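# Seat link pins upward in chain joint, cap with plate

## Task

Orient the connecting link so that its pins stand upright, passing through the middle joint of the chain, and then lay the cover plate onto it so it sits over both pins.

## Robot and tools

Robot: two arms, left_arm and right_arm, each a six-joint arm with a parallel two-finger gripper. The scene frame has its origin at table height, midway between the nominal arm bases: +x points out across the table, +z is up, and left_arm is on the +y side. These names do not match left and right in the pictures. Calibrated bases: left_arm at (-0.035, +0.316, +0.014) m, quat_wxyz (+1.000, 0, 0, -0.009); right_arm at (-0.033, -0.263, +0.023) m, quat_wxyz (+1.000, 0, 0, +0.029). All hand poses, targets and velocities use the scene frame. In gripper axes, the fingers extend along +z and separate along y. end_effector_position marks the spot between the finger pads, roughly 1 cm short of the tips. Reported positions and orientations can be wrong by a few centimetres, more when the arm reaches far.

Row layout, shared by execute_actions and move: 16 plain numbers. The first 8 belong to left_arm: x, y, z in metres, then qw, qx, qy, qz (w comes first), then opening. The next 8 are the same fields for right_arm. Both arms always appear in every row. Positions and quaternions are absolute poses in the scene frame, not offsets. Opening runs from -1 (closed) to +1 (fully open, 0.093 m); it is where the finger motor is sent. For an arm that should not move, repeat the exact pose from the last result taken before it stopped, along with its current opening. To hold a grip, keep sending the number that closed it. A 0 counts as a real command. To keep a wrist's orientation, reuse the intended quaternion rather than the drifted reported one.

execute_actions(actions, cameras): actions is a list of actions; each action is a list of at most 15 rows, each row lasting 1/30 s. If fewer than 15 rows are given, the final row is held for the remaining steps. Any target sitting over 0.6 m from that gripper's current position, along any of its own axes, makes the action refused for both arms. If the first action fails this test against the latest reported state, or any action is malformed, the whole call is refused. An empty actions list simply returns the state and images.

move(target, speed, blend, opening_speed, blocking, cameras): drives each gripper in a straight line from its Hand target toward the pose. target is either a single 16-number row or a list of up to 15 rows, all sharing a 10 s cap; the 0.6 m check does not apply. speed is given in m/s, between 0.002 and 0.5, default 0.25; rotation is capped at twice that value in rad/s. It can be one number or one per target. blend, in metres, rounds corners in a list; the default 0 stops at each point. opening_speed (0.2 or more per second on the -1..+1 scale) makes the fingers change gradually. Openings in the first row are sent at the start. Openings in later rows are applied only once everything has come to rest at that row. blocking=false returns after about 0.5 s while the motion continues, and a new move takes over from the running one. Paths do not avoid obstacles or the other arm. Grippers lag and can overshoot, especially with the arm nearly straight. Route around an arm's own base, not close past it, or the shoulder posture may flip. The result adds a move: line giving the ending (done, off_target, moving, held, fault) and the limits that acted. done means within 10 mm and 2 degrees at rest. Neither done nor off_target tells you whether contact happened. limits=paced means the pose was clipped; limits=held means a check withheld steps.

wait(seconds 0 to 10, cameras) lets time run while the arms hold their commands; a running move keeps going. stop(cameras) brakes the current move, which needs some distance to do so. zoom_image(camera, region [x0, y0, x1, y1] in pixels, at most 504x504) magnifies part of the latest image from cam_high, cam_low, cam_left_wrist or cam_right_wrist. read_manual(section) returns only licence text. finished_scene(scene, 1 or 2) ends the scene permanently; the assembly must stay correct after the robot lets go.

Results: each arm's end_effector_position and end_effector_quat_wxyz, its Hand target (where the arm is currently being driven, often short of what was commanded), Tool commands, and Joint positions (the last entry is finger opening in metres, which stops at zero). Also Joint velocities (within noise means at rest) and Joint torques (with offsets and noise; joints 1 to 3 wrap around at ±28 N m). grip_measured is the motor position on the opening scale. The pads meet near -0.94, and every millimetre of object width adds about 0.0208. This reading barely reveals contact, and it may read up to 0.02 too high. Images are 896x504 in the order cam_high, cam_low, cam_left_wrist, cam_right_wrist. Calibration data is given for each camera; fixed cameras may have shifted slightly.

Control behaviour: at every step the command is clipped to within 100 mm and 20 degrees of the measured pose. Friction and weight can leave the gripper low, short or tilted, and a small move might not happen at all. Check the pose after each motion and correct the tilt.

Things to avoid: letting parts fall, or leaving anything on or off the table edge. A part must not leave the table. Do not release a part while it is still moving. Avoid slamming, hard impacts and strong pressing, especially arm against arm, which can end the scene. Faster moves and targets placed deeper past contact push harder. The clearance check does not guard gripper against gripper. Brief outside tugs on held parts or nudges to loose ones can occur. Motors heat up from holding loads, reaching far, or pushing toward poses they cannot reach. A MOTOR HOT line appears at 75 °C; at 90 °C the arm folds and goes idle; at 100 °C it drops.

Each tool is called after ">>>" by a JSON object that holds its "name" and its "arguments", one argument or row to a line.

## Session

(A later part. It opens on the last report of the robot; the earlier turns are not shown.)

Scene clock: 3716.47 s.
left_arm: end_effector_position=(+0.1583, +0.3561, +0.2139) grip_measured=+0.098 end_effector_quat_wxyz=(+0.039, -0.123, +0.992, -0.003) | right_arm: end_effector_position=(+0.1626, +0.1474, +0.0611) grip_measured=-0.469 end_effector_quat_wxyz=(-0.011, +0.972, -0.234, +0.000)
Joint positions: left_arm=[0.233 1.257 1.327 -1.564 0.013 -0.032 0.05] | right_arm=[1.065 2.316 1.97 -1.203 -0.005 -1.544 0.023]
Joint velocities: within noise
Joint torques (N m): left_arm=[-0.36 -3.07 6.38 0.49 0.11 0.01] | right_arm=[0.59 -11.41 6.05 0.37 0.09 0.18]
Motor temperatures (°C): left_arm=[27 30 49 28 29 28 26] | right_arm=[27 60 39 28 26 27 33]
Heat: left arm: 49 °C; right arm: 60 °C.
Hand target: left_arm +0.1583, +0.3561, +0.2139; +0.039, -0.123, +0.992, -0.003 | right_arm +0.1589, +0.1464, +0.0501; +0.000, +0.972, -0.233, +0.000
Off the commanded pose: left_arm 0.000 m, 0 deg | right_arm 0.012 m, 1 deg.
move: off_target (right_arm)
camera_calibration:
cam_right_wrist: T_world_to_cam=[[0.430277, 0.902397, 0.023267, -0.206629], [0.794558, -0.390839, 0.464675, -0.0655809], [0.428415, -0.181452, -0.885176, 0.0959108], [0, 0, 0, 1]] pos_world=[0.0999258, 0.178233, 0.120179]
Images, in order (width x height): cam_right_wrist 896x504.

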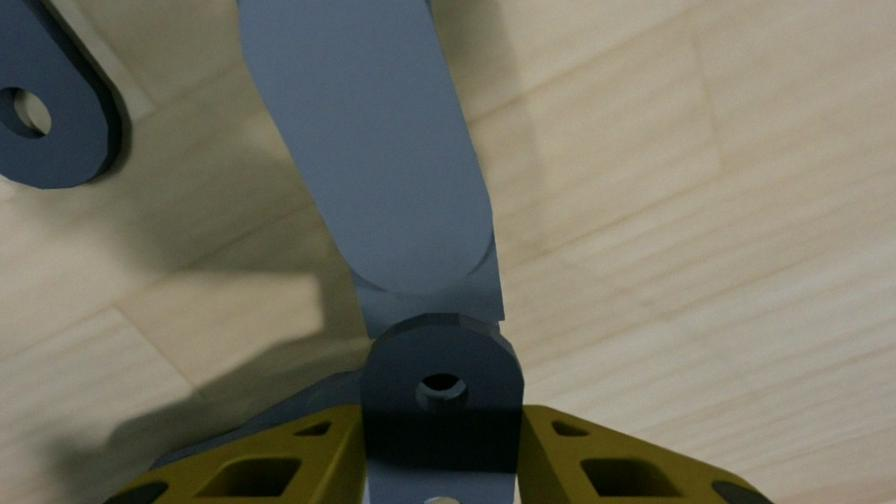

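>>> {"name": "move", "arguments": {
  "target": [
    [0.1583,0.3561,0.2139,0.039,-0.123,0.992,-0.003,0.1,0.1590,0.1462,0.0455,0,-0.9724,0.2334,0,-0.6]
  ],
  "speed": 0.02,
  "cameras": ["cam_right_wrist"]
}}

>>> {"name": "zoom_image", "arguments": {
  "camera": "cam_right_wrist",
  "region": [370, 330, 510, 470]
}}

Scene clock: 3729.33 s.
left_arm: end_effector_position=(+0.1583, +0.3561, +0.2139) grip_measured=+0.098 end_effector_quat_wxyz=(+0.039, -0.123, +0.992, -0.003) | right_arm: end_effector_position=(+0.1626, +0.1472, +0.0572) grip_measured=-0.469 end_effector_quat_wxyz=(-0.011, +0.972, -0.234, +0.000)
Joint positions: left_arm=[0.233 1.257 1.327 -1.564 0.013 -0.032 0.05] | right_arm=[1.065 2.316 1.954 -1.186 -0.005 -1.544 0.023]
Joint velocities: within noise
Joint torques (N m): left_arm=[-0.29 -3.07 6.43 0.49 0.12 0.02] | right_arm=[0.58 -11.45 5.76 0.39 0.04 0.15]
Motor temperatures (°C): left_arm=[27 30 49 27 29 28 26] | right_arm=[27 60 39 28 26 27 33]
Heat: left arm: 49 °C; right arm: 60 °C.
Hand target: left_arm +0.1583, +0.3561, +0.2139; +0.039, -0.123, +0.992, -0.003 | right_arm +0.1589, +0.1459, +0.0456; +0.000, +0.972, -0.233, +0.000
Off the commanded pose: left_arm 0.000 m, 0 deg | right_arm 0.012 m, 1 deg.
move: off_target (right_arm)
camera_calibration:
cam_right_wrist: T_world_to_cam=[[0.430265, 0.902372, 0.024411, -0.206425], [0.794328, -0.391318, 0.464664, -0.0636555], [0.428853, -0.180538, -0.88515, 0.0922434], [0, 0, 0, 1]] pos_world=[0.099822, 0.178016, 0.116267]
Images, in order (width x height): cam_right_wrist 896x504.

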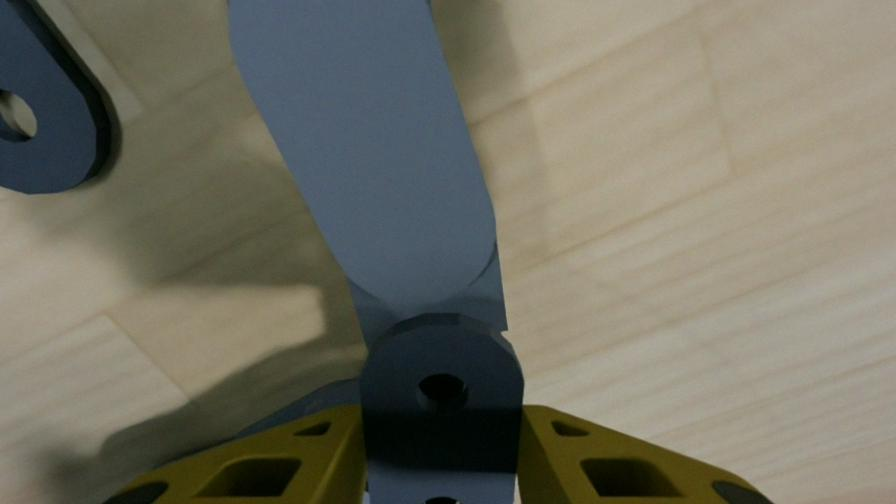

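Scaled by 3.600 from the camera's 896x504 image, which has a finer 1280x720 frame.

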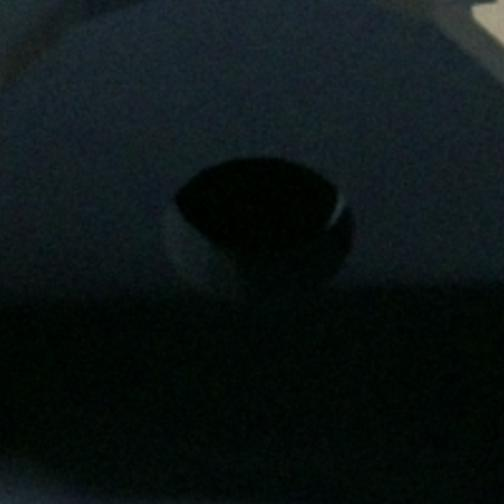

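>>> {"name": "move", "arguments": {
  "target": [
    [0.1583,0.3561,0.2139,0.039,-0.123,0.992,-0.003,0.1,0.1590,0.1460,0.0410,0,-0.9724,0.2334,0,-0.6]
  ],
  "speed": 0.02,
  "cameras": ["cam_right_wrist"]
}}

>>> {"name": "zoom_image", "arguments": {
  "camera": "cam_right_wrist",
  "region": [350, 280, 530, 504]
}}

Scene clock: 3737.37 s.
left_arm: end_effector_position=(+0.1583, +0.3561, +0.2139) grip_measured=+0.098 end_effector_quat_wxyz=(+0.039, -0.123, +0.992, -0.003) | right_arm: end_effector_position=(+0.1627, +0.1476, +0.0557) grip_measured=-0.469 end_effector_quat_wxyz=(-0.013, +0.972, -0.234, +0.000)
Joint positions: left_arm=[0.233 1.257 1.327 -1.564 0.013 -0.032 0.05] | right_arm=[1.065 2.316 1.948 -1.178 -0.005 -1.544 0.023]
Joint velocities: within noise
Joint torques (N m): left_arm=[-0.31 -3.02 6.38 0.49 0.11 0.02] | right_arm=[0.43 -11.34 5.24 0.49 0.09 0.2]
Motor temperatures (°C): left_arm=[27 30 49 27 29 28 26] | right_arm=[27 60 39 28 26 27 33]
Heat: left arm: 49 °C; right arm: 60 °C.
Hand target: left_arm +0.1583, +0.3561, +0.2139; +0.039, -0.123, +0.992, -0.003 | right_arm +0.1589, +0.1457, +0.0413; +0.000, +0.972, -0.233, +0.000
Off the commanded pose: left_arm 0.000 m, 0 deg | right_arm 0.015 m, 1 deg.
move: off_target (right_arm)
camera_calibration:
cam_right_wrist: T_world_to_cam=[[0.430236, 0.90231, 0.0270805, -0.206977], [0.793792, -0.392437, 0.464637, -0.0626944], [0.429874, -0.178407, -0.885087, 0.09041], [0, 0, 0, 1]] pos_world=[0.0999505, 0.178284, 0.114756]
Images, in order (width x height): cam_right_wrist 896x504.

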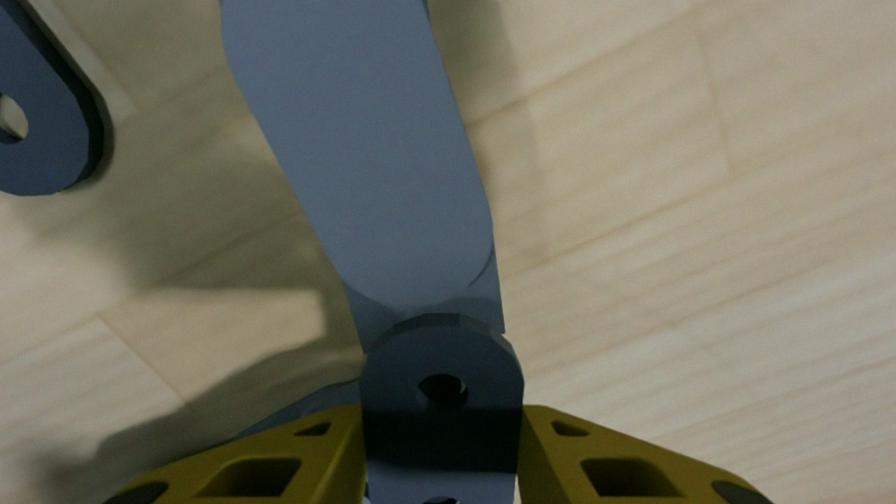

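Scaled by 2.250 from the camera's 896x504 image, which has a finer 1280x720 frame.

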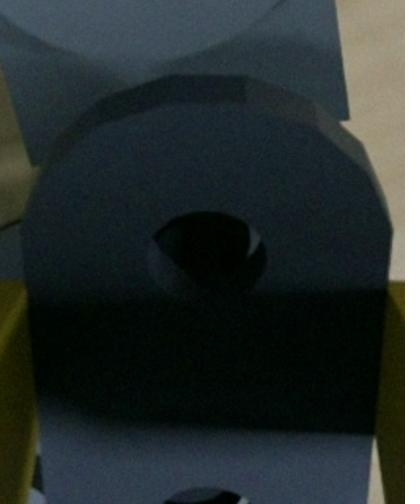

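>>> {"name": "move", "arguments": {
  "target": [
    [0.1583,0.3561,0.2139,0.039,-0.123,0.992,-0.003,0.1,0.1588,0.1465,0.0750,0,-0.9724,0.2334,0,-0.6],
    [0.1583,0.3561,0.2139,0.039,-0.123,0.992,-0.003,0.1,0.1588,0.1455,0.0455,0,-0.9724,0.2334,0,-0.6]
  ],
  "speed": 0.025,
  "cameras": ["cam_right_wrist"]
}}

>>> {"name": "zoom_image", "arguments": {
  "camera": "cam_right_wrist",
  "region": [350, 280, 530, 504]
}}

Scene clock: 3753.63 s.
left_arm: end_effector_position=(+0.1583, +0.3561, +0.2139) grip_measured=+0.098 end_effector_quat_wxyz=(+0.039, -0.123, +0.992, -0.003) | right_arm: end_effector_position=(+0.1621, +0.1462, +0.0561) grip_measured=-0.469 end_effector_quat_wxyz=(-0.009, +0.972, -0.234, -0.001)
Joint positions: left_arm=[0.233 1.257 1.327 -1.564 0.013 -0.032 0.05] | right_arm=[1.065 2.316 1.95 -1.186 -0.005 -1.544 0.023]
Joint velocities: within noise
Joint torques (N m): left_arm=[-0.28 -3.03 6.42 0.49 0.11 0.01] | right_arm=[0.57 -11.7 5.89 0.39 0.08 0.16]
Motor temperatures (°C): left_arm=[27 30 49 27 29 28 26] | right_arm=[27 60 39 28 26 27 33]
Heat: left arm: 49 °C; right arm: 60 °C.
Hand target: left_arm +0.1583, +0.3561, +0.2139; +0.039, -0.123, +0.992, -0.003 | right_arm +0.1587, +0.1453, +0.0457; +0.000, +0.972, -0.233, +0.000
Off the commanded pose: left_arm 0.000 m, 0 deg | right_arm 0.011 m, 1 deg.
move: off_target (right_arm)
camera_calibration:
cam_right_wrist: T_world_to_cam=[[0.430306, 0.902457, 0.0202159, -0.205035], [0.795171, -0.38956, 0.4647, -0.0635646], [0.427247, -0.183888, -0.885237, 0.0920763], [0, 0, 0, 1]] pos_world=[0.0994329, 0.177204, 0.115193]
Images, in order (width x height): cam_right_wrist 896x504.

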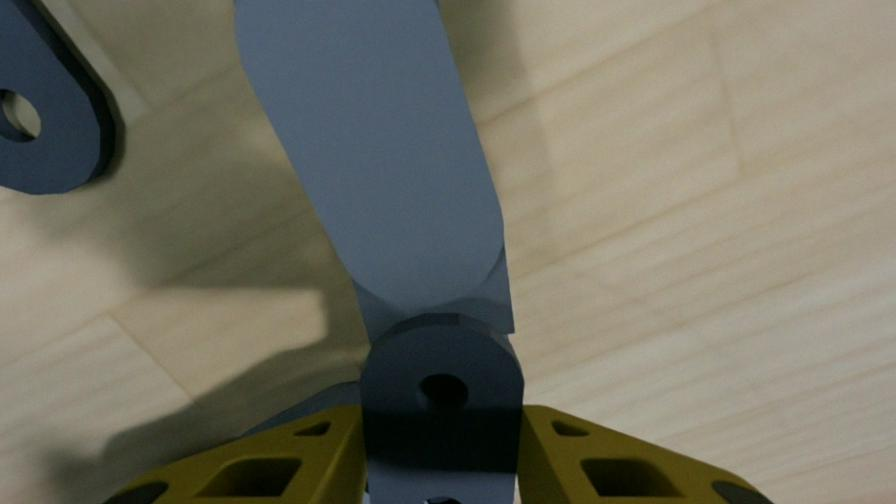

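Scaled by 2.250 from the camera's 896x504 image, which has a finer 1280x720 frame.

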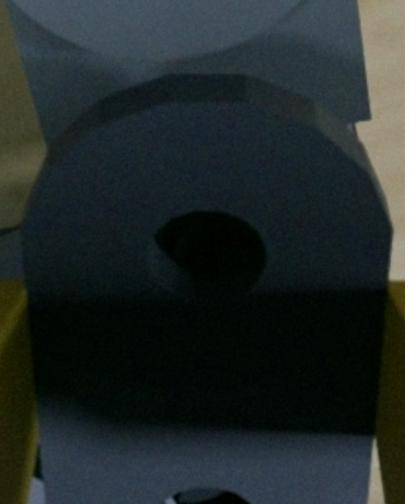

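>>> {"name": "move", "arguments": {
  "target": [
    [0.1583,0.3561,0.2139,0.039,-0.123,0.992,-0.003,0.1,0.1589,0.1454,0.0410,0,-0.9724,0.2334,0,-0.6]
  ],
  "speed": 0.02,
  "cameras": ["cam_right_wrist"]
}}

>>> {"name": "zoom_image", "arguments": {
  "camera": "cam_right_wrist",
  "region": [350, 280, 530, 504]
}}

Scene clock: 3763.27 s.
left_arm: end_effector_position=(+0.1583, +0.3561, +0.2139) grip_measured=+0.098 end_effector_quat_wxyz=(+0.039, -0.123, +0.992, -0.003) | right_arm: end_effector_position=(+0.1623, +0.1467, +0.0554) grip_measured=-0.469 end_effector_quat_wxyz=(-0.011, +0.972, -0.234, +0.000)
Joint positions: left_arm=[0.233 1.257 1.327 -1.564 0.013 -0.032 0.05] | right_arm=[1.065 2.316 1.947 -1.181 -0.005 -1.544 0.023]
Joint velocities: within noise
Joint torques (N m): left_arm=[-0.32 -3.04 6.37 0.49 0.11 0.02] | right_arm=[0.65 -11.48 4.68 0.56 0.09 0.17]
Motor temperatures (°C): left_arm=[27 30 49 27 29 28 26] | right_arm=[27 61 38 28 26 27 33]
Heat: left arm: 49 °C; right arm: 61 °C.
Hand target: left_arm +0.1583, +0.3561, +0.2139; +0.039, -0.123, +0.992, -0.003 | right_arm +0.1588, +0.1451, +0.0413; +0.000, +0.972, -0.233, +0.000
Off the commanded pose: left_arm 0.000 m, 0 deg | right_arm 0.015 m, 1 deg.
move: off_target (right_arm)
camera_calibration:
cam_right_wrist: T_world_to_cam=[[0.430281, 0.902405, 0.0228856, -0.205704], [0.794635, -0.390679, 0.464678, -0.062959], [0.428269, -0.181756, -0.885184, 0.0909197], [0, 0, 0, 1]] pos_world=[0.099602, 0.177557, 0.114444]
Images, in order (width x height): cam_right_wrist 896x504.

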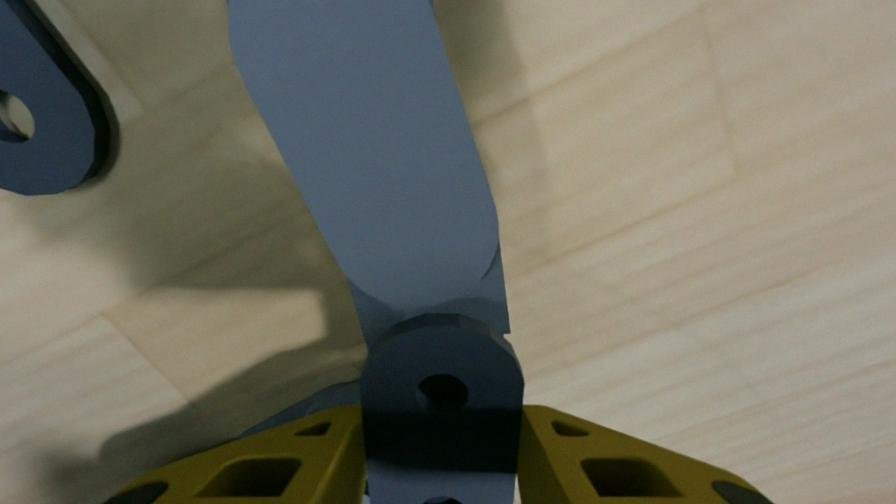

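Scaled by 2.250 from the camera's 896x504 image, which has a finer 1280x720 frame.

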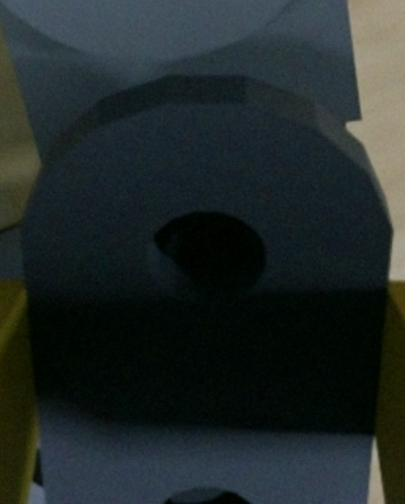

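>>> {"name": "zoom_image", "arguments": {
  "camera": "cam_right_wrist",
  "region": [400, 464, 490, 504]
}}

Scaled by 5.600 from the camera's 896x504 image, which has a finer 1280x720 frame.

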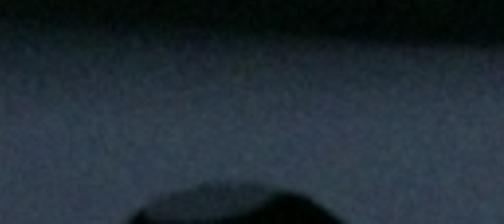

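>>> {"name": "move", "arguments": {
  "target": [
    [0.1583,0.3561,0.2139,0.039,-0.123,0.992,-0.003,0.1,0.1588,0.1465,0.0700,0,-0.9724,0.2334,0,-0.6],
    [0.1583,0.3561,0.2139,0.039,-0.123,0.992,-0.003,0.1,0.1686,0.1420,0.0750,0,-0.9724,0.2334,0,-0.6],
    [0.1583,0.3561,0.2139,0.039,-0.123,0.992,-0.003,0.1,0.1686,0.1413,0.0500,0,-0.9724,0.2334,0,-0.6]
  ],
  "speed": 0.025,
  "cameras": ["cam_right_wrist"]
}}

>>> {"name": "zoom_image", "arguments": {
  "camera": "cam_right_wrist",
  "region": [370, 330, 510, 470]
}}

Scene clock: 3885.13 s.
left_arm: end_effector_position=(+0.1583, +0.3561, +0.2139) grip_measured=+0.098 end_effector_quat_wxyz=(+0.039, -0.123, +0.992, -0.003) | right_arm: end_effector_position=(+0.1660, +0.1449, +0.0599) grip_measured=-0.469 end_effector_quat_wxyz=(-0.009, +0.972, -0.233, +0.000)
Joint positions: left_arm=[0.233 1.257 1.327 -1.564 0.013 -0.032 0.05] | right_arm=[1.056 2.316 1.965 -1.201 -0.005 -1.556 0.023]
Joint velocities: within noise
Joint torques (N m): left_arm=[-0.29 -3.15 6.41 0.49 0.11 0.02] | right_arm=[-0.77 -11.77 6 0.4 0.03 0.02]
Motor temperatures (°C): left_arm=[27 30 48 27 29 28 26] | right_arm=[27 62 37 28 26 27 34]
Heat: left arm: 48 °C; right arm: 62 °C.
Hand target: left_arm +0.1583, +0.3561, +0.2139; +0.039, -0.123, +0.992, -0.003 | right_arm +0.1685, +0.1412, +0.0502; +0.000, +0.972, -0.233, +0.000
Off the commanded pose: left_arm 0.000 m, 0 deg | right_arm 0.011 m, 1 deg.
move: off_target (right_arm)
camera_calibration:
cam_right_wrist: T_world_to_cam=[[0.428233, 0.903432, 0.0206519, -0.205463], [0.795885, -0.387882, 0.464882, -0.0693918], [0.428, -0.182642, -0.885132, 0.0932063], [0, 0, 0, 1]] pos_world=[0.103322, 0.17573, 0.119002]
Images, in order (width x height): cam_right_wrist 896x504.

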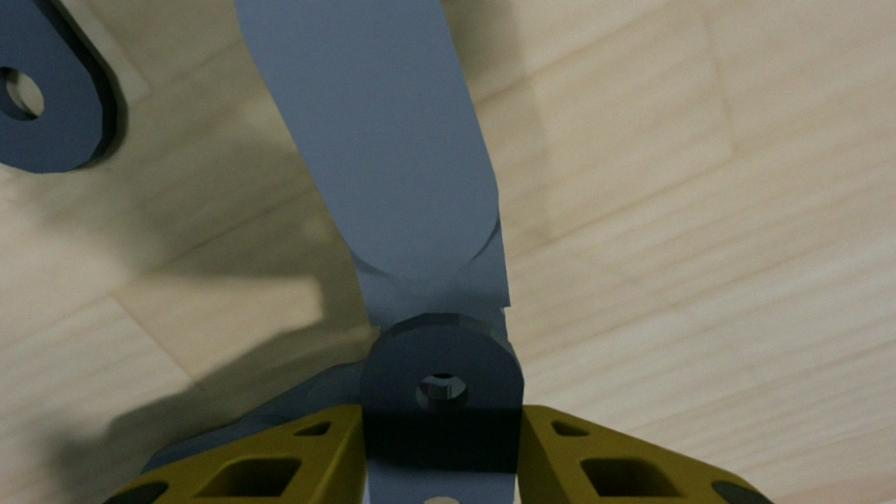

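Scaled by 3.600 from the camera's 896x504 image, which has a finer 1280x720 frame.

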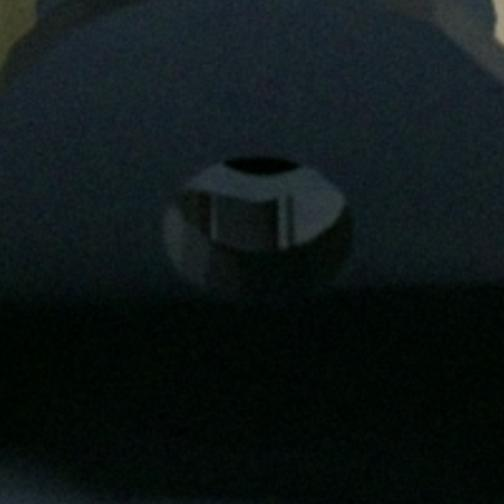

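>>> {"name": "move", "arguments": {
  "target": [
    [0.1583,0.3561,0.2139,0.039,-0.123,0.992,-0.003,0.1,0.1588,0.1465,0.0700,0,-0.9724,0.2334,0,-0.6],
    [0.1583,0.3561,0.2139,0.039,-0.123,0.992,-0.003,0.1,0.1677,0.1427,0.0750,0,-0.9724,0.2334,0,-0.6],
    [0.1583,0.3561,0.2139,0.039,-0.123,0.992,-0.003,0.1,0.1677,0.1420,0.0500,0,-0.9724,0.2334,0,-0.6]
  ],
  "speed": 0.025,
  "cameras": ["cam_right_wrist"]
}}

>>> {"name": "zoom_image", "arguments": {
  "camera": "cam_right_wrist",
  "region": [370, 330, 510, 470]
}}

Scene clock: 3902.37 s.
left_arm: end_effector_position=(+0.1583, +0.3561, +0.2139) grip_measured=+0.098 end_effector_quat_wxyz=(+0.039, -0.123, +0.992, -0.003) | right_arm: end_effector_position=(+0.1647, +0.1458, +0.0604) grip_measured=-0.469 end_effector_quat_wxyz=(-0.010, +0.972, -0.233, +0.000)
Joint positions: left_arm=[0.233 1.257 1.327 -1.564 0.013 -0.032 0.05] | right_arm=[1.06 2.316 1.967 -1.202 -0.005 -1.553 0.023]
Joint velocities: within noise
Joint torques (N m): left_arm=[-0.31 -3.02 6.41 0.5 0.12 0.03] | right_arm=[-0.87 -11.64 5.85 0.42 0.06 0.03]
Motor temperatures (°C): left_arm=[27 30 48 27 29 28 26] | right_arm=[27 63 37 28 26 27 34]
Heat: left arm: 48 °C; right arm: 63 °C.
Hand target: left_arm +0.1583, +0.3561, +0.2139; +0.039, -0.123, +0.992, -0.003 | right_arm +0.1675, +0.1419, +0.0502; +0.000, +0.972, -0.233, +0.000
Off the commanded pose: left_arm 0.000 m, 0 deg | right_arm 0.011 m, 1 deg.
move: off_target (right_arm)
camera_calibration:
cam_right_wrist: T_world_to_cam=[[0.427537, 0.903744, 0.0214021, -0.205703], [0.796048, -0.387597, 0.464839, -0.0683007], [0.428391, -0.181699, -0.885136, 0.0941504], [0, 0, 0, 1]] pos_world=[0.101983, 0.176536, 0.119487]
Images, in order (width x height): cam_right_wrist 896x504.

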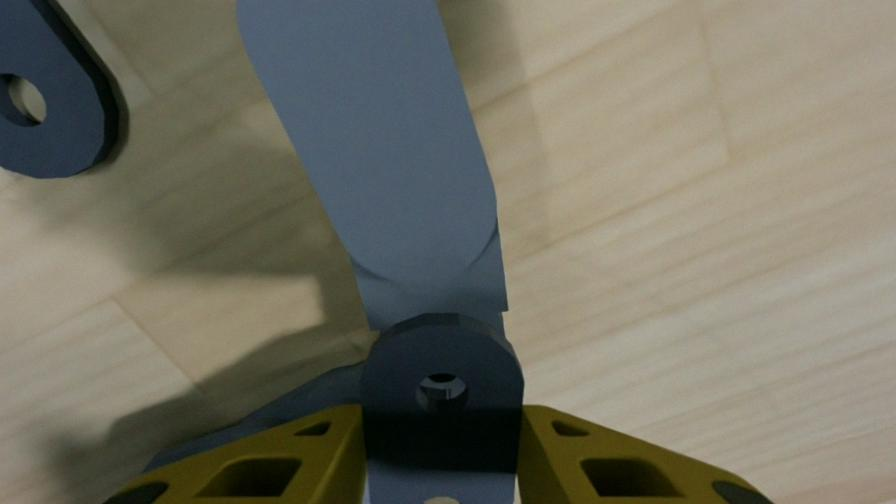

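Scaled by 3.600 from the camera's 896x504 image, which has a finer 1280x720 frame.

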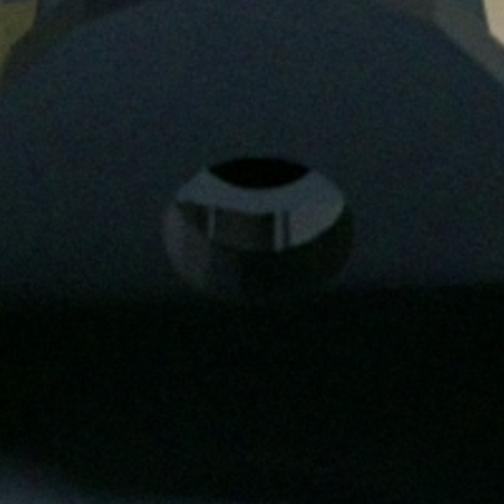

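>>> {"name": "move", "arguments": {
  "target": [
    [0.1583,0.3561,0.2139,0.039,-0.123,0.992,-0.003,0.1,0.1677,0.1420,0.0440,0,-0.9724,0.2334,0,-0.6]
  ],
  "speed": 0.02,
  "cameras": ["cam_right_wrist"]
}}

>>> {"name": "zoom_image", "arguments": {
  "camera": "cam_right_wrist",
  "region": [370, 330, 510, 470]
}}

>>> {"name": "zoom_image", "arguments": {
  "camera": "cam_right_wrist",
  "region": [400, 464, 490, 504]
}}

Scene clock: 3917.07 s.
left_arm: end_effector_position=(+0.1583, +0.3561, +0.2139) grip_measured=+0.098 end_effector_quat_wxyz=(+0.039, -0.123, +0.992, -0.003) | right_arm: end_effector_position=(+0.1652, +0.1457, +0.0546) grip_measured=-0.469 end_effector_quat_wxyz=(-0.010, +0.972, -0.233, +0.000)
Joint positions: left_arm=[0.233 1.257 1.327 -1.564 0.013 -0.032 0.05] | right_arm=[1.059 2.32 1.95 -1.182 -0.005 -1.554 0.023]
Joint velocities: within noise
Joint torques (N m): left_arm=[-0.32 -3.04 6.34 0.49 0.11 0.01] | right_arm=[-0.73 -11.58 5.96 0.43 0.11 0.01]
Motor temperatures (°C): left_arm=[27 30 48 26 29 28 26] | right_arm=[27 63 37 28 26 27 34]
Heat: left arm: 48 °C; right arm: 63 °C.
Hand target: left_arm +0.1583, +0.3561, +0.2139; +0.039, -0.123, +0.992, -0.003 | right_arm +0.1676, +0.1418, +0.0441; +0.000, +0.972, -0.233, +0.000
Off the commanded pose: left_arm 0.000 m, 0 deg | right_arm 0.011 m, 1 deg.
move: off_target (right_arm)
camera_calibration:
cam_right_wrist: T_world_to_cam=[[0.427881, 0.903582, 0.0213996, -0.205726], [0.795735, -0.387828, 0.465183, -0.0658815], [0.42863, -0.182015, -0.884956, 0.0887806], [0, 0, 0, 1]] pos_world=[0.102396, 0.176499, 0.113616]
Images, in order (width x height): cam_right_wrist 896x504.

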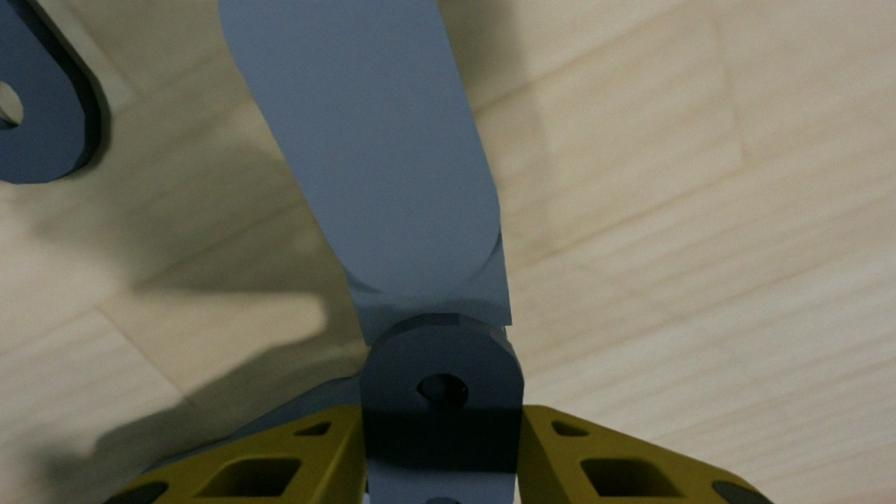

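Scaled by 3.600 from the camera's 896x504 image, which has a finer 1280x720 frame.

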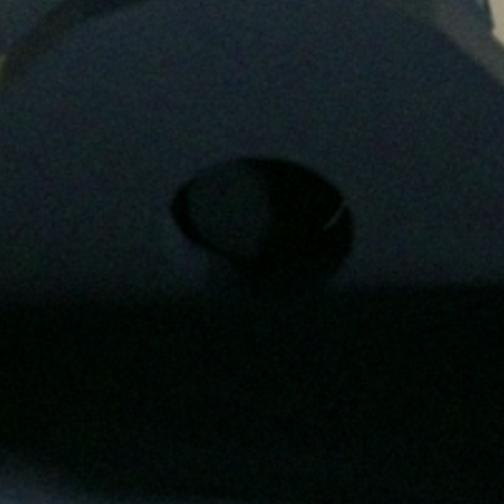

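Scaled by 5.600 from the camera's 896x504 image, which has a finer 1280x720 frame.

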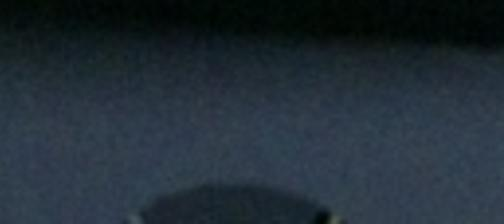

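>>> {"name": "move", "arguments": {
  "target": [
    [0.1583,0.3561,0.2139,0.039,-0.123,0.992,-0.003,0.1,0.1677,0.1420,0.0390,0,-0.9724,0.2334,0,-0.6]
  ],
  "speed": 0.02,
  "cameras": ["cam_right_wrist"]
}}

>>> {"name": "zoom_image", "arguments": {
  "camera": "cam_right_wrist",
  "region": [370, 330, 510, 470]
}}

>>> {"name": "zoom_image", "arguments": {
  "camera": "cam_right_wrist",
  "region": [400, 464, 490, 504]
}}

Scene clock: 3928.50 s.
left_arm: end_effector_position=(+0.1583, +0.3561, +0.2139) grip_measured=+0.098 end_effector_quat_wxyz=(+0.039, -0.123, +0.992, -0.003) | right_arm: end_effector_position=(+0.1652, +0.1458, +0.0513) grip_measured=-0.469 end_effector_quat_wxyz=(-0.011, +0.972, -0.233, +0.000)
Joint positions: left_arm=[0.233 1.257 1.327 -1.564 0.013 -0.032 0.05] | right_arm=[1.059 2.32 1.937 -1.166 -0.005 -1.554 0.023]
Joint velocities: within noise
Joint torques (N m): left_arm=[-0.27 -3.03 6.28 0.48 0.12 0.01] | right_arm=[-0.77 -11.44 6.04 0.4 0.07 0.04]
Motor temperatures (°C): left_arm=[27 30 48 26 29 28 26] | right_arm=[27 64 37 28 26 27 34]
Heat: left arm: 48 °C; right arm: 64 °C.
Hand target: left_arm +0.1583, +0.3561, +0.2139; +0.039, -0.123, +0.992, -0.003 | right_arm +0.1675, +0.1418, +0.0393; +0.000, +0.972, -0.233, +0.000
Off the commanded pose: left_arm 0.000 m, 0 deg | right_arm 0.013 m, 1 deg.
move: off_target (right_arm)
camera_calibration:
cam_right_wrist: T_world_to_cam=[[0.427514, 0.903698, 0.0236894, -0.205825], [0.795413, -0.388481, 0.465189, -0.0641865], [0.429593, -0.180032, -0.884894, 0.0853842], [0, 0, 0, 1]] pos_world=[0.102367, 0.176441, 0.110291]
Images, in order (width x height): cam_right_wrist 896x504.

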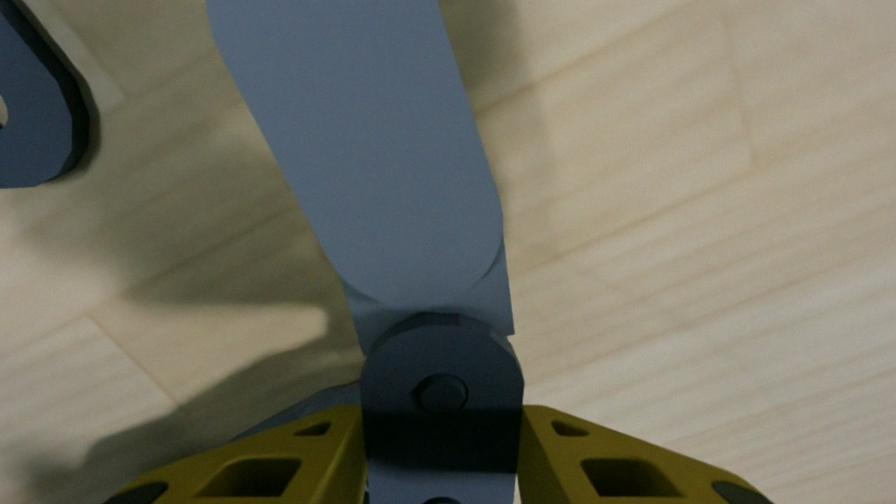

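Scaled by 3.600 from the camera's 896x504 image, which has a finer 1280x720 frame.

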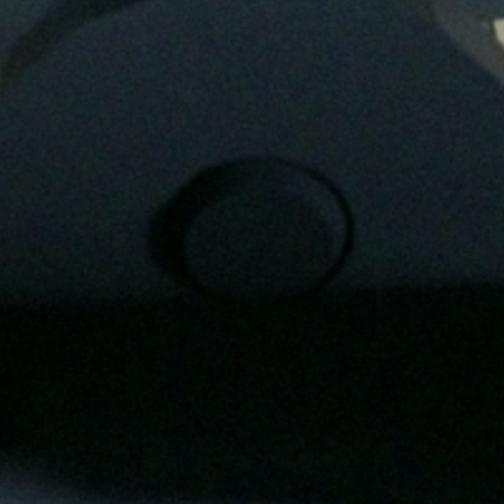

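Scaled by 5.600 from the camera's 896x504 image, which has a finer 1280x720 frame.

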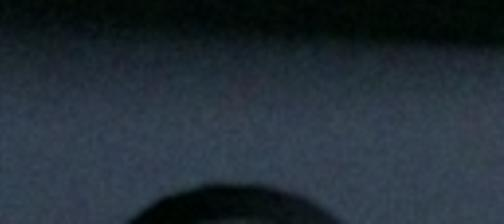

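>>> {"name": "move", "arguments": {
  "target": [
    [0.1583,0.3561,0.2139,0.039,-0.123,0.992,-0.003,0.1,0.1677,0.1420,0.0340,0,-0.9724,0.2334,0,-0.6]
  ],
  "speed": 0.015,
  "cameras": ["cam_right_wrist"]
}}

>>> {"name": "zoom_image", "arguments": {
  "camera": "cam_right_wrist",
  "region": [330, 300, 560, 504]
}}

Scene clock: 3934.27 s.
left_arm: end_effector_position=(+0.1583, +0.3561, +0.2139) grip_measured=+0.098 end_effector_quat_wxyz=(+0.039, -0.123, +0.992, -0.003) | right_arm: end_effector_position=(+0.1652, +0.1458, +0.0470) grip_measured=-0.469 end_effector_quat_wxyz=(-0.010, +0.972, -0.233, +0.000)
Joint positions: left_arm=[0.233 1.257 1.327 -1.564 0.013 -0.032 0.05] | right_arm=[1.059 2.325 1.928 -1.155 -0.005 -1.554 0.023]
Joint velocities: within noise
Joint torques (N m): left_arm=[-0.25 -3.1 6.38 0.48 0.12 0.01] | right_arm=[-0.83 -11.41 5.35 0.5 0.1 0.07]
Motor temperatures (°C): left_arm=[27 30 47 26 29 28 26] | right_arm=[27 64 37 28 26 27 34]
Heat: left arm: 47 °C; right arm: 64 °C.
Hand target: left_arm +0.1583, +0.3561, +0.2139; +0.039, -0.123, +0.992, -0.003 | right_arm +0.1675, +0.1417, +0.0342; +0.000, +0.972, -0.233, +0.000
Off the commanded pose: left_arm 0.000 m, 0 deg | right_arm 0.014 m, 1 deg.
move: off_target (right_arm)
camera_calibration:
cam_right_wrist: T_world_to_cam=[[0.427533, 0.903737, 0.0217826, -0.205636], [0.795801, -0.387684, 0.46519, -0.0623976], [0.428854, -0.181549, -0.884943, 0.0819837], [0, 0, 0, 1]] pos_world=[0.102413, 0.176534, 0.106057]
Images, in order (width x height): cam_right_wrist 896x504.

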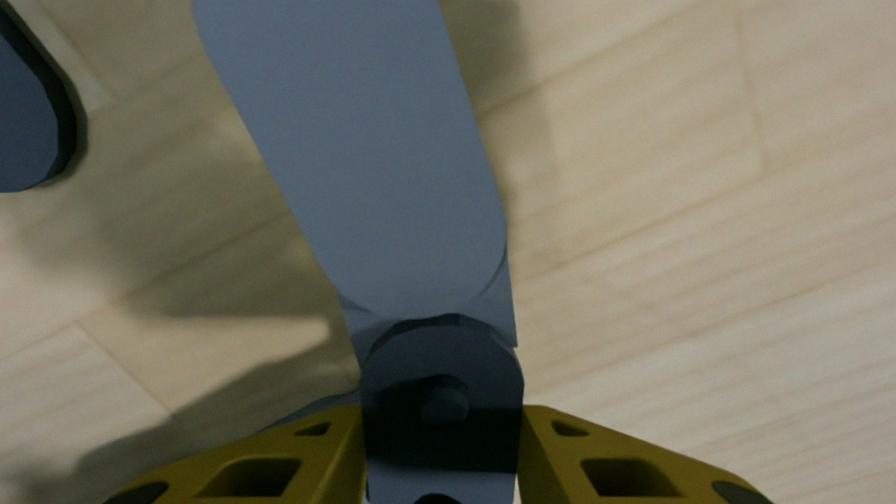

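Scaled by 2.191 from the camera's 896x504 image, which has a finer 1280x720 frame.

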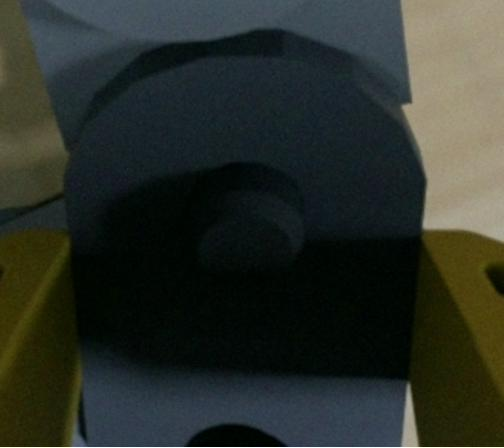

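>>> {"name": "move", "arguments": {
  "target": [
    [0.1583,0.3561,0.2139,0.039,-0.123,0.992,-0.003,0.1,0.1677,0.1420,0.0310,0,-0.9724,0.2334,0,-0.6]
  ],
  "speed": 0.015,
  "cameras": ["cam_right_wrist"]
}}

>>> {"name": "zoom_image", "arguments": {
  "camera": "cam_right_wrist",
  "region": [330, 300, 560, 504]
}}

Scene clock: 3942.70 s.
left_arm: end_effector_position=(+0.1583, +0.3561, +0.2139) grip_measured=+0.098 end_effector_quat_wxyz=(+0.039, -0.123, +0.992, -0.003) | right_arm: end_effector_position=(+0.1651, +0.1456, +0.0463) grip_measured=-0.469 end_effector_quat_wxyz=(-0.010, +0.972, -0.233, +0.000)
Joint positions: left_arm=[0.233 1.257 1.327 -1.564 0.013 -0.032 0.05] | right_arm=[1.059 2.325 1.926 -1.152 -0.005 -1.554 0.023]
Joint velocities: within noise
Joint torques (N m): left_arm=[-0.32 -3.04 6.39 0.49 0.11 0.02] | right_arm=[-0.8 -11.08 4.89 0.57 0.08 0.07]
Motor temperatures (°C): left_arm=[27 30 47 26 29 28 26] | right_arm=[27 65 37 28 26 27 34]
Heat: left arm: 47 °C; right arm: 65 °C.
Hand target: left_arm +0.1583, +0.3561, +0.2139; +0.039, -0.123, +0.992, -0.003 | right_arm +0.1674, +0.1416, +0.0313; +0.000, +0.972, -0.233, +0.000
Off the commanded pose: left_arm 0.000 m, 0 deg | right_arm 0.016 m, 1 deg.
move: off_target (right_arm)
camera_calibration:
cam_right_wrist: T_world_to_cam=[[0.427536, 0.903745, 0.0214012, -0.205407], [0.795879, -0.387524, 0.46519, -0.0621234], [0.428706, -0.181853, -0.884952, 0.0814674], [0, 0, 0, 1]] pos_world=[0.102336, 0.176376, 0.10539]
Images, in order (width x height): cam_right_wrist 896x504.

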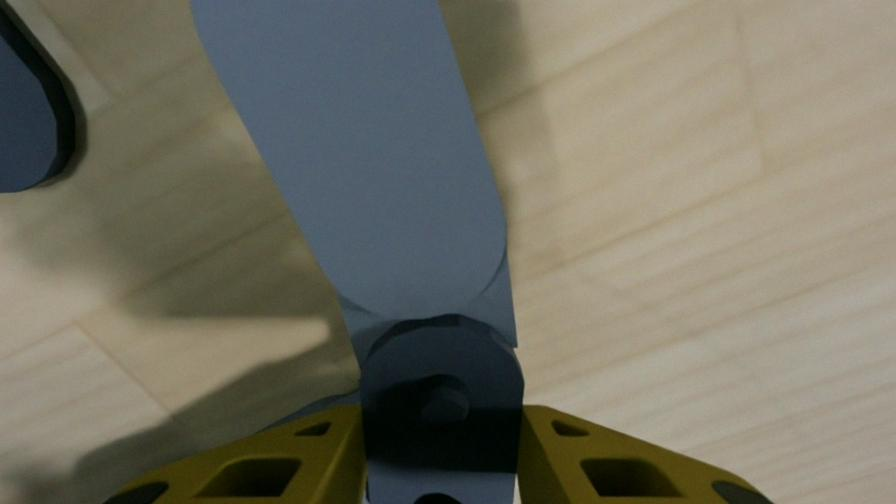

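Scaled by 2.191 from the camera's 896x504 image, which has a finer 1280x720 frame.

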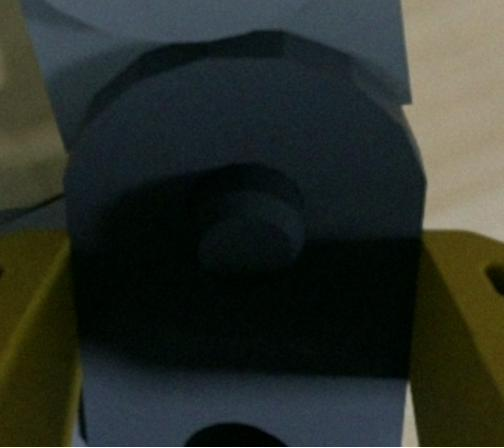

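>>> {"name": "move", "arguments": {
  "target": [
    [0.1583,0.3561,0.2139,0.039,-0.123,0.992,-0.003,0.1,0.1677,0.1420,0.0340,0,-0.9724,0.2334,0,-0.6],
    [0.1583,0.3561,0.2139,0.039,-0.123,0.992,-0.003,0.1,0.1677,0.1420,0.0350,0,-0.9724,0.2334,0,-0.15]
  ],
  "speed": 0.015,
  "opening_speed": 0.4,
  "cameras": ["cam_right_wrist"]
}}

Scene clock: 3956.23 s.
left_arm: end_effector_position=(+0.1583, +0.3561, +0.2139) grip_measured=+0.098 end_effector_quat_wxyz=(+0.039, -0.123, +0.992, -0.003) | right_arm: end_effector_position=(+0.1654, +0.1461, +0.0460) grip_measured=-0.152 end_effector_quat_wxyz=(-0.011, +0.972, -0.233, +0.000)
Joint positions: left_arm=[0.233 1.257 1.327 -1.564 0.013 -0.032 0.05] | right_arm=[1.059 2.326 1.926 -1.15 -0.005 -1.554 0.038]
Joint velocities: within noise
Joint torques (N m): left_arm=[-0.34 -3.02 6.37 0.5 0.11 0.01] | right_arm=[-0.91 -11.44 6.06 0.44 0.07 0.07]
Motor temperatures (°C): left_arm=[27 30 47 26 29 28 26] | right_arm=[27 66 37 28 26 27 34]
Heat: left arm: 47 °C; right arm: 66 °C.
Hand target: left_arm +0.1583, +0.3561, +0.2139; +0.039, -0.123, +0.992, -0.003 | right_arm +0.1675, +0.1418, +0.0352; +0.000, +0.972, -0.233, +0.000
Off the commanded pose: left_arm 0.000 m, 0 deg | right_arm 0.012 m, 1 deg.
move: off_target (right_arm); target 2's new opening was sent with right_arm's hand 0.012 m and 1 deg from that target
camera_calibration:
cam_right_wrist: T_world_to_cam=[[0.427173, 0.90387, 0.0233097, -0.206024], [0.795635, -0.388017, 0.465196, -0.0618631], [0.429521, -0.180173, -0.884901, 0.0807887], [0, 0, 0, 1]] pos_world=[0.102528, 0.176771, 0.105071]
Images, in order (width x height): cam_right_wrist 896x504.

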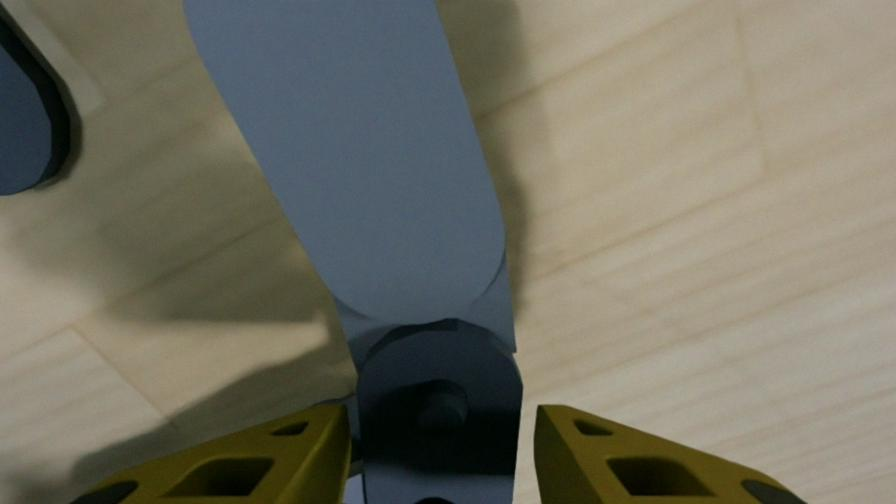

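>>> {"name": "move", "arguments": {
  "target": [
    [0.1583,0.3561,0.2139,0.039,-0.123,0.992,-0.003,0.1,0.1677,0.1420,0.0350,0,-0.9724,0.2334,0,-0.05],
    [0.1583,0.3561,0.2139,0.039,-0.123,0.992,-0.003,0.1,0.1700,0.1480,0.0700,0,-0.9724,0.2334,0,-0.05]
  ],
  "speed": 0.03,
  "opening_speed": 0.4,
  "cameras": ["cam_right_wrist"]
}}

Scene clock: 3968.40 s.
left_arm: end_effector_position=(+0.1583, +0.3561, +0.2139) grip_measured=+0.098 end_effector_quat_wxyz=(+0.039, -0.123, +0.992, -0.003) | right_arm: end_effector_position=(+0.1659, +0.1473, +0.0730) grip_measured=-0.052 end_effector_quat_wxyz=(-0.004, +0.973, -0.233, -0.001)
Joint positions: left_arm=[0.233 1.257 1.327 -1.564 0.013 -0.032 0.05] | right_arm=[1.059 2.334 2.048 -1.277 -0.005 -1.554 0.043]
Joint velocities: within noise
Joint torques (N m): left_arm=[-0.29 -3.04 6.35 0.49 0.11 0.02] | right_arm=[-0.83 -11.36 9.66 0.15 0.08 0.08]
Motor temperatures (°C): left_arm=[27 30 47 26 29 28 26] | right_arm=[27 65 37 28 26 27 33]
Heat: left arm: 47 °C; right arm: 65 °C.
Hand target: left_arm +0.1583, +0.3561, +0.2139; +0.039, -0.123, +0.992, -0.003 | right_arm +0.1699, +0.1479, +0.0700; +0.000, +0.972, -0.233, +0.000
Off the commanded pose: left_arm 0.000 m, 0 deg | right_arm 0.005 m, 1 deg.
move: done
camera_calibration:
cam_right_wrist: T_world_to_cam=[[0.42727, 0.904069, 0.00996091, -0.207042], [0.798356, -0.382434, 0.465159, -0.0756643], [0.424345, -0.190796, -0.885171, 0.107033], [0, 0, 0, 1]] pos_world=[0.103451, 0.178665, 0.132001]
Images, in order (width x height): cam_right_wrist 896x504.

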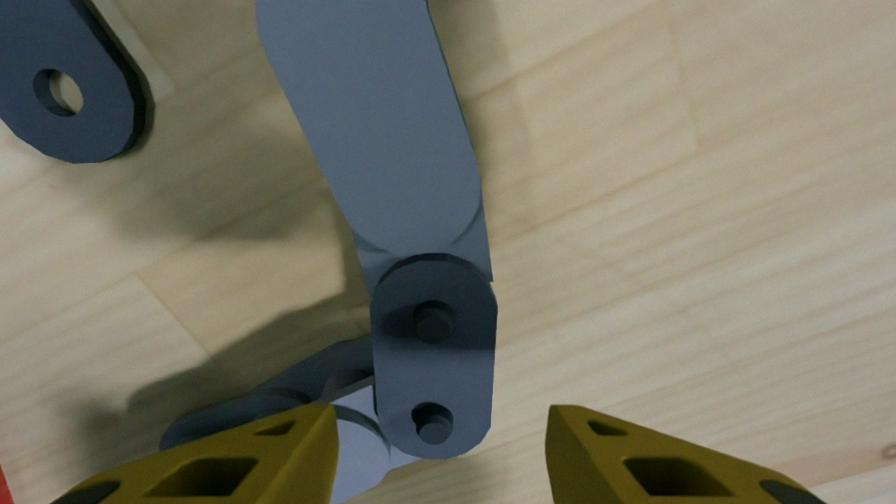

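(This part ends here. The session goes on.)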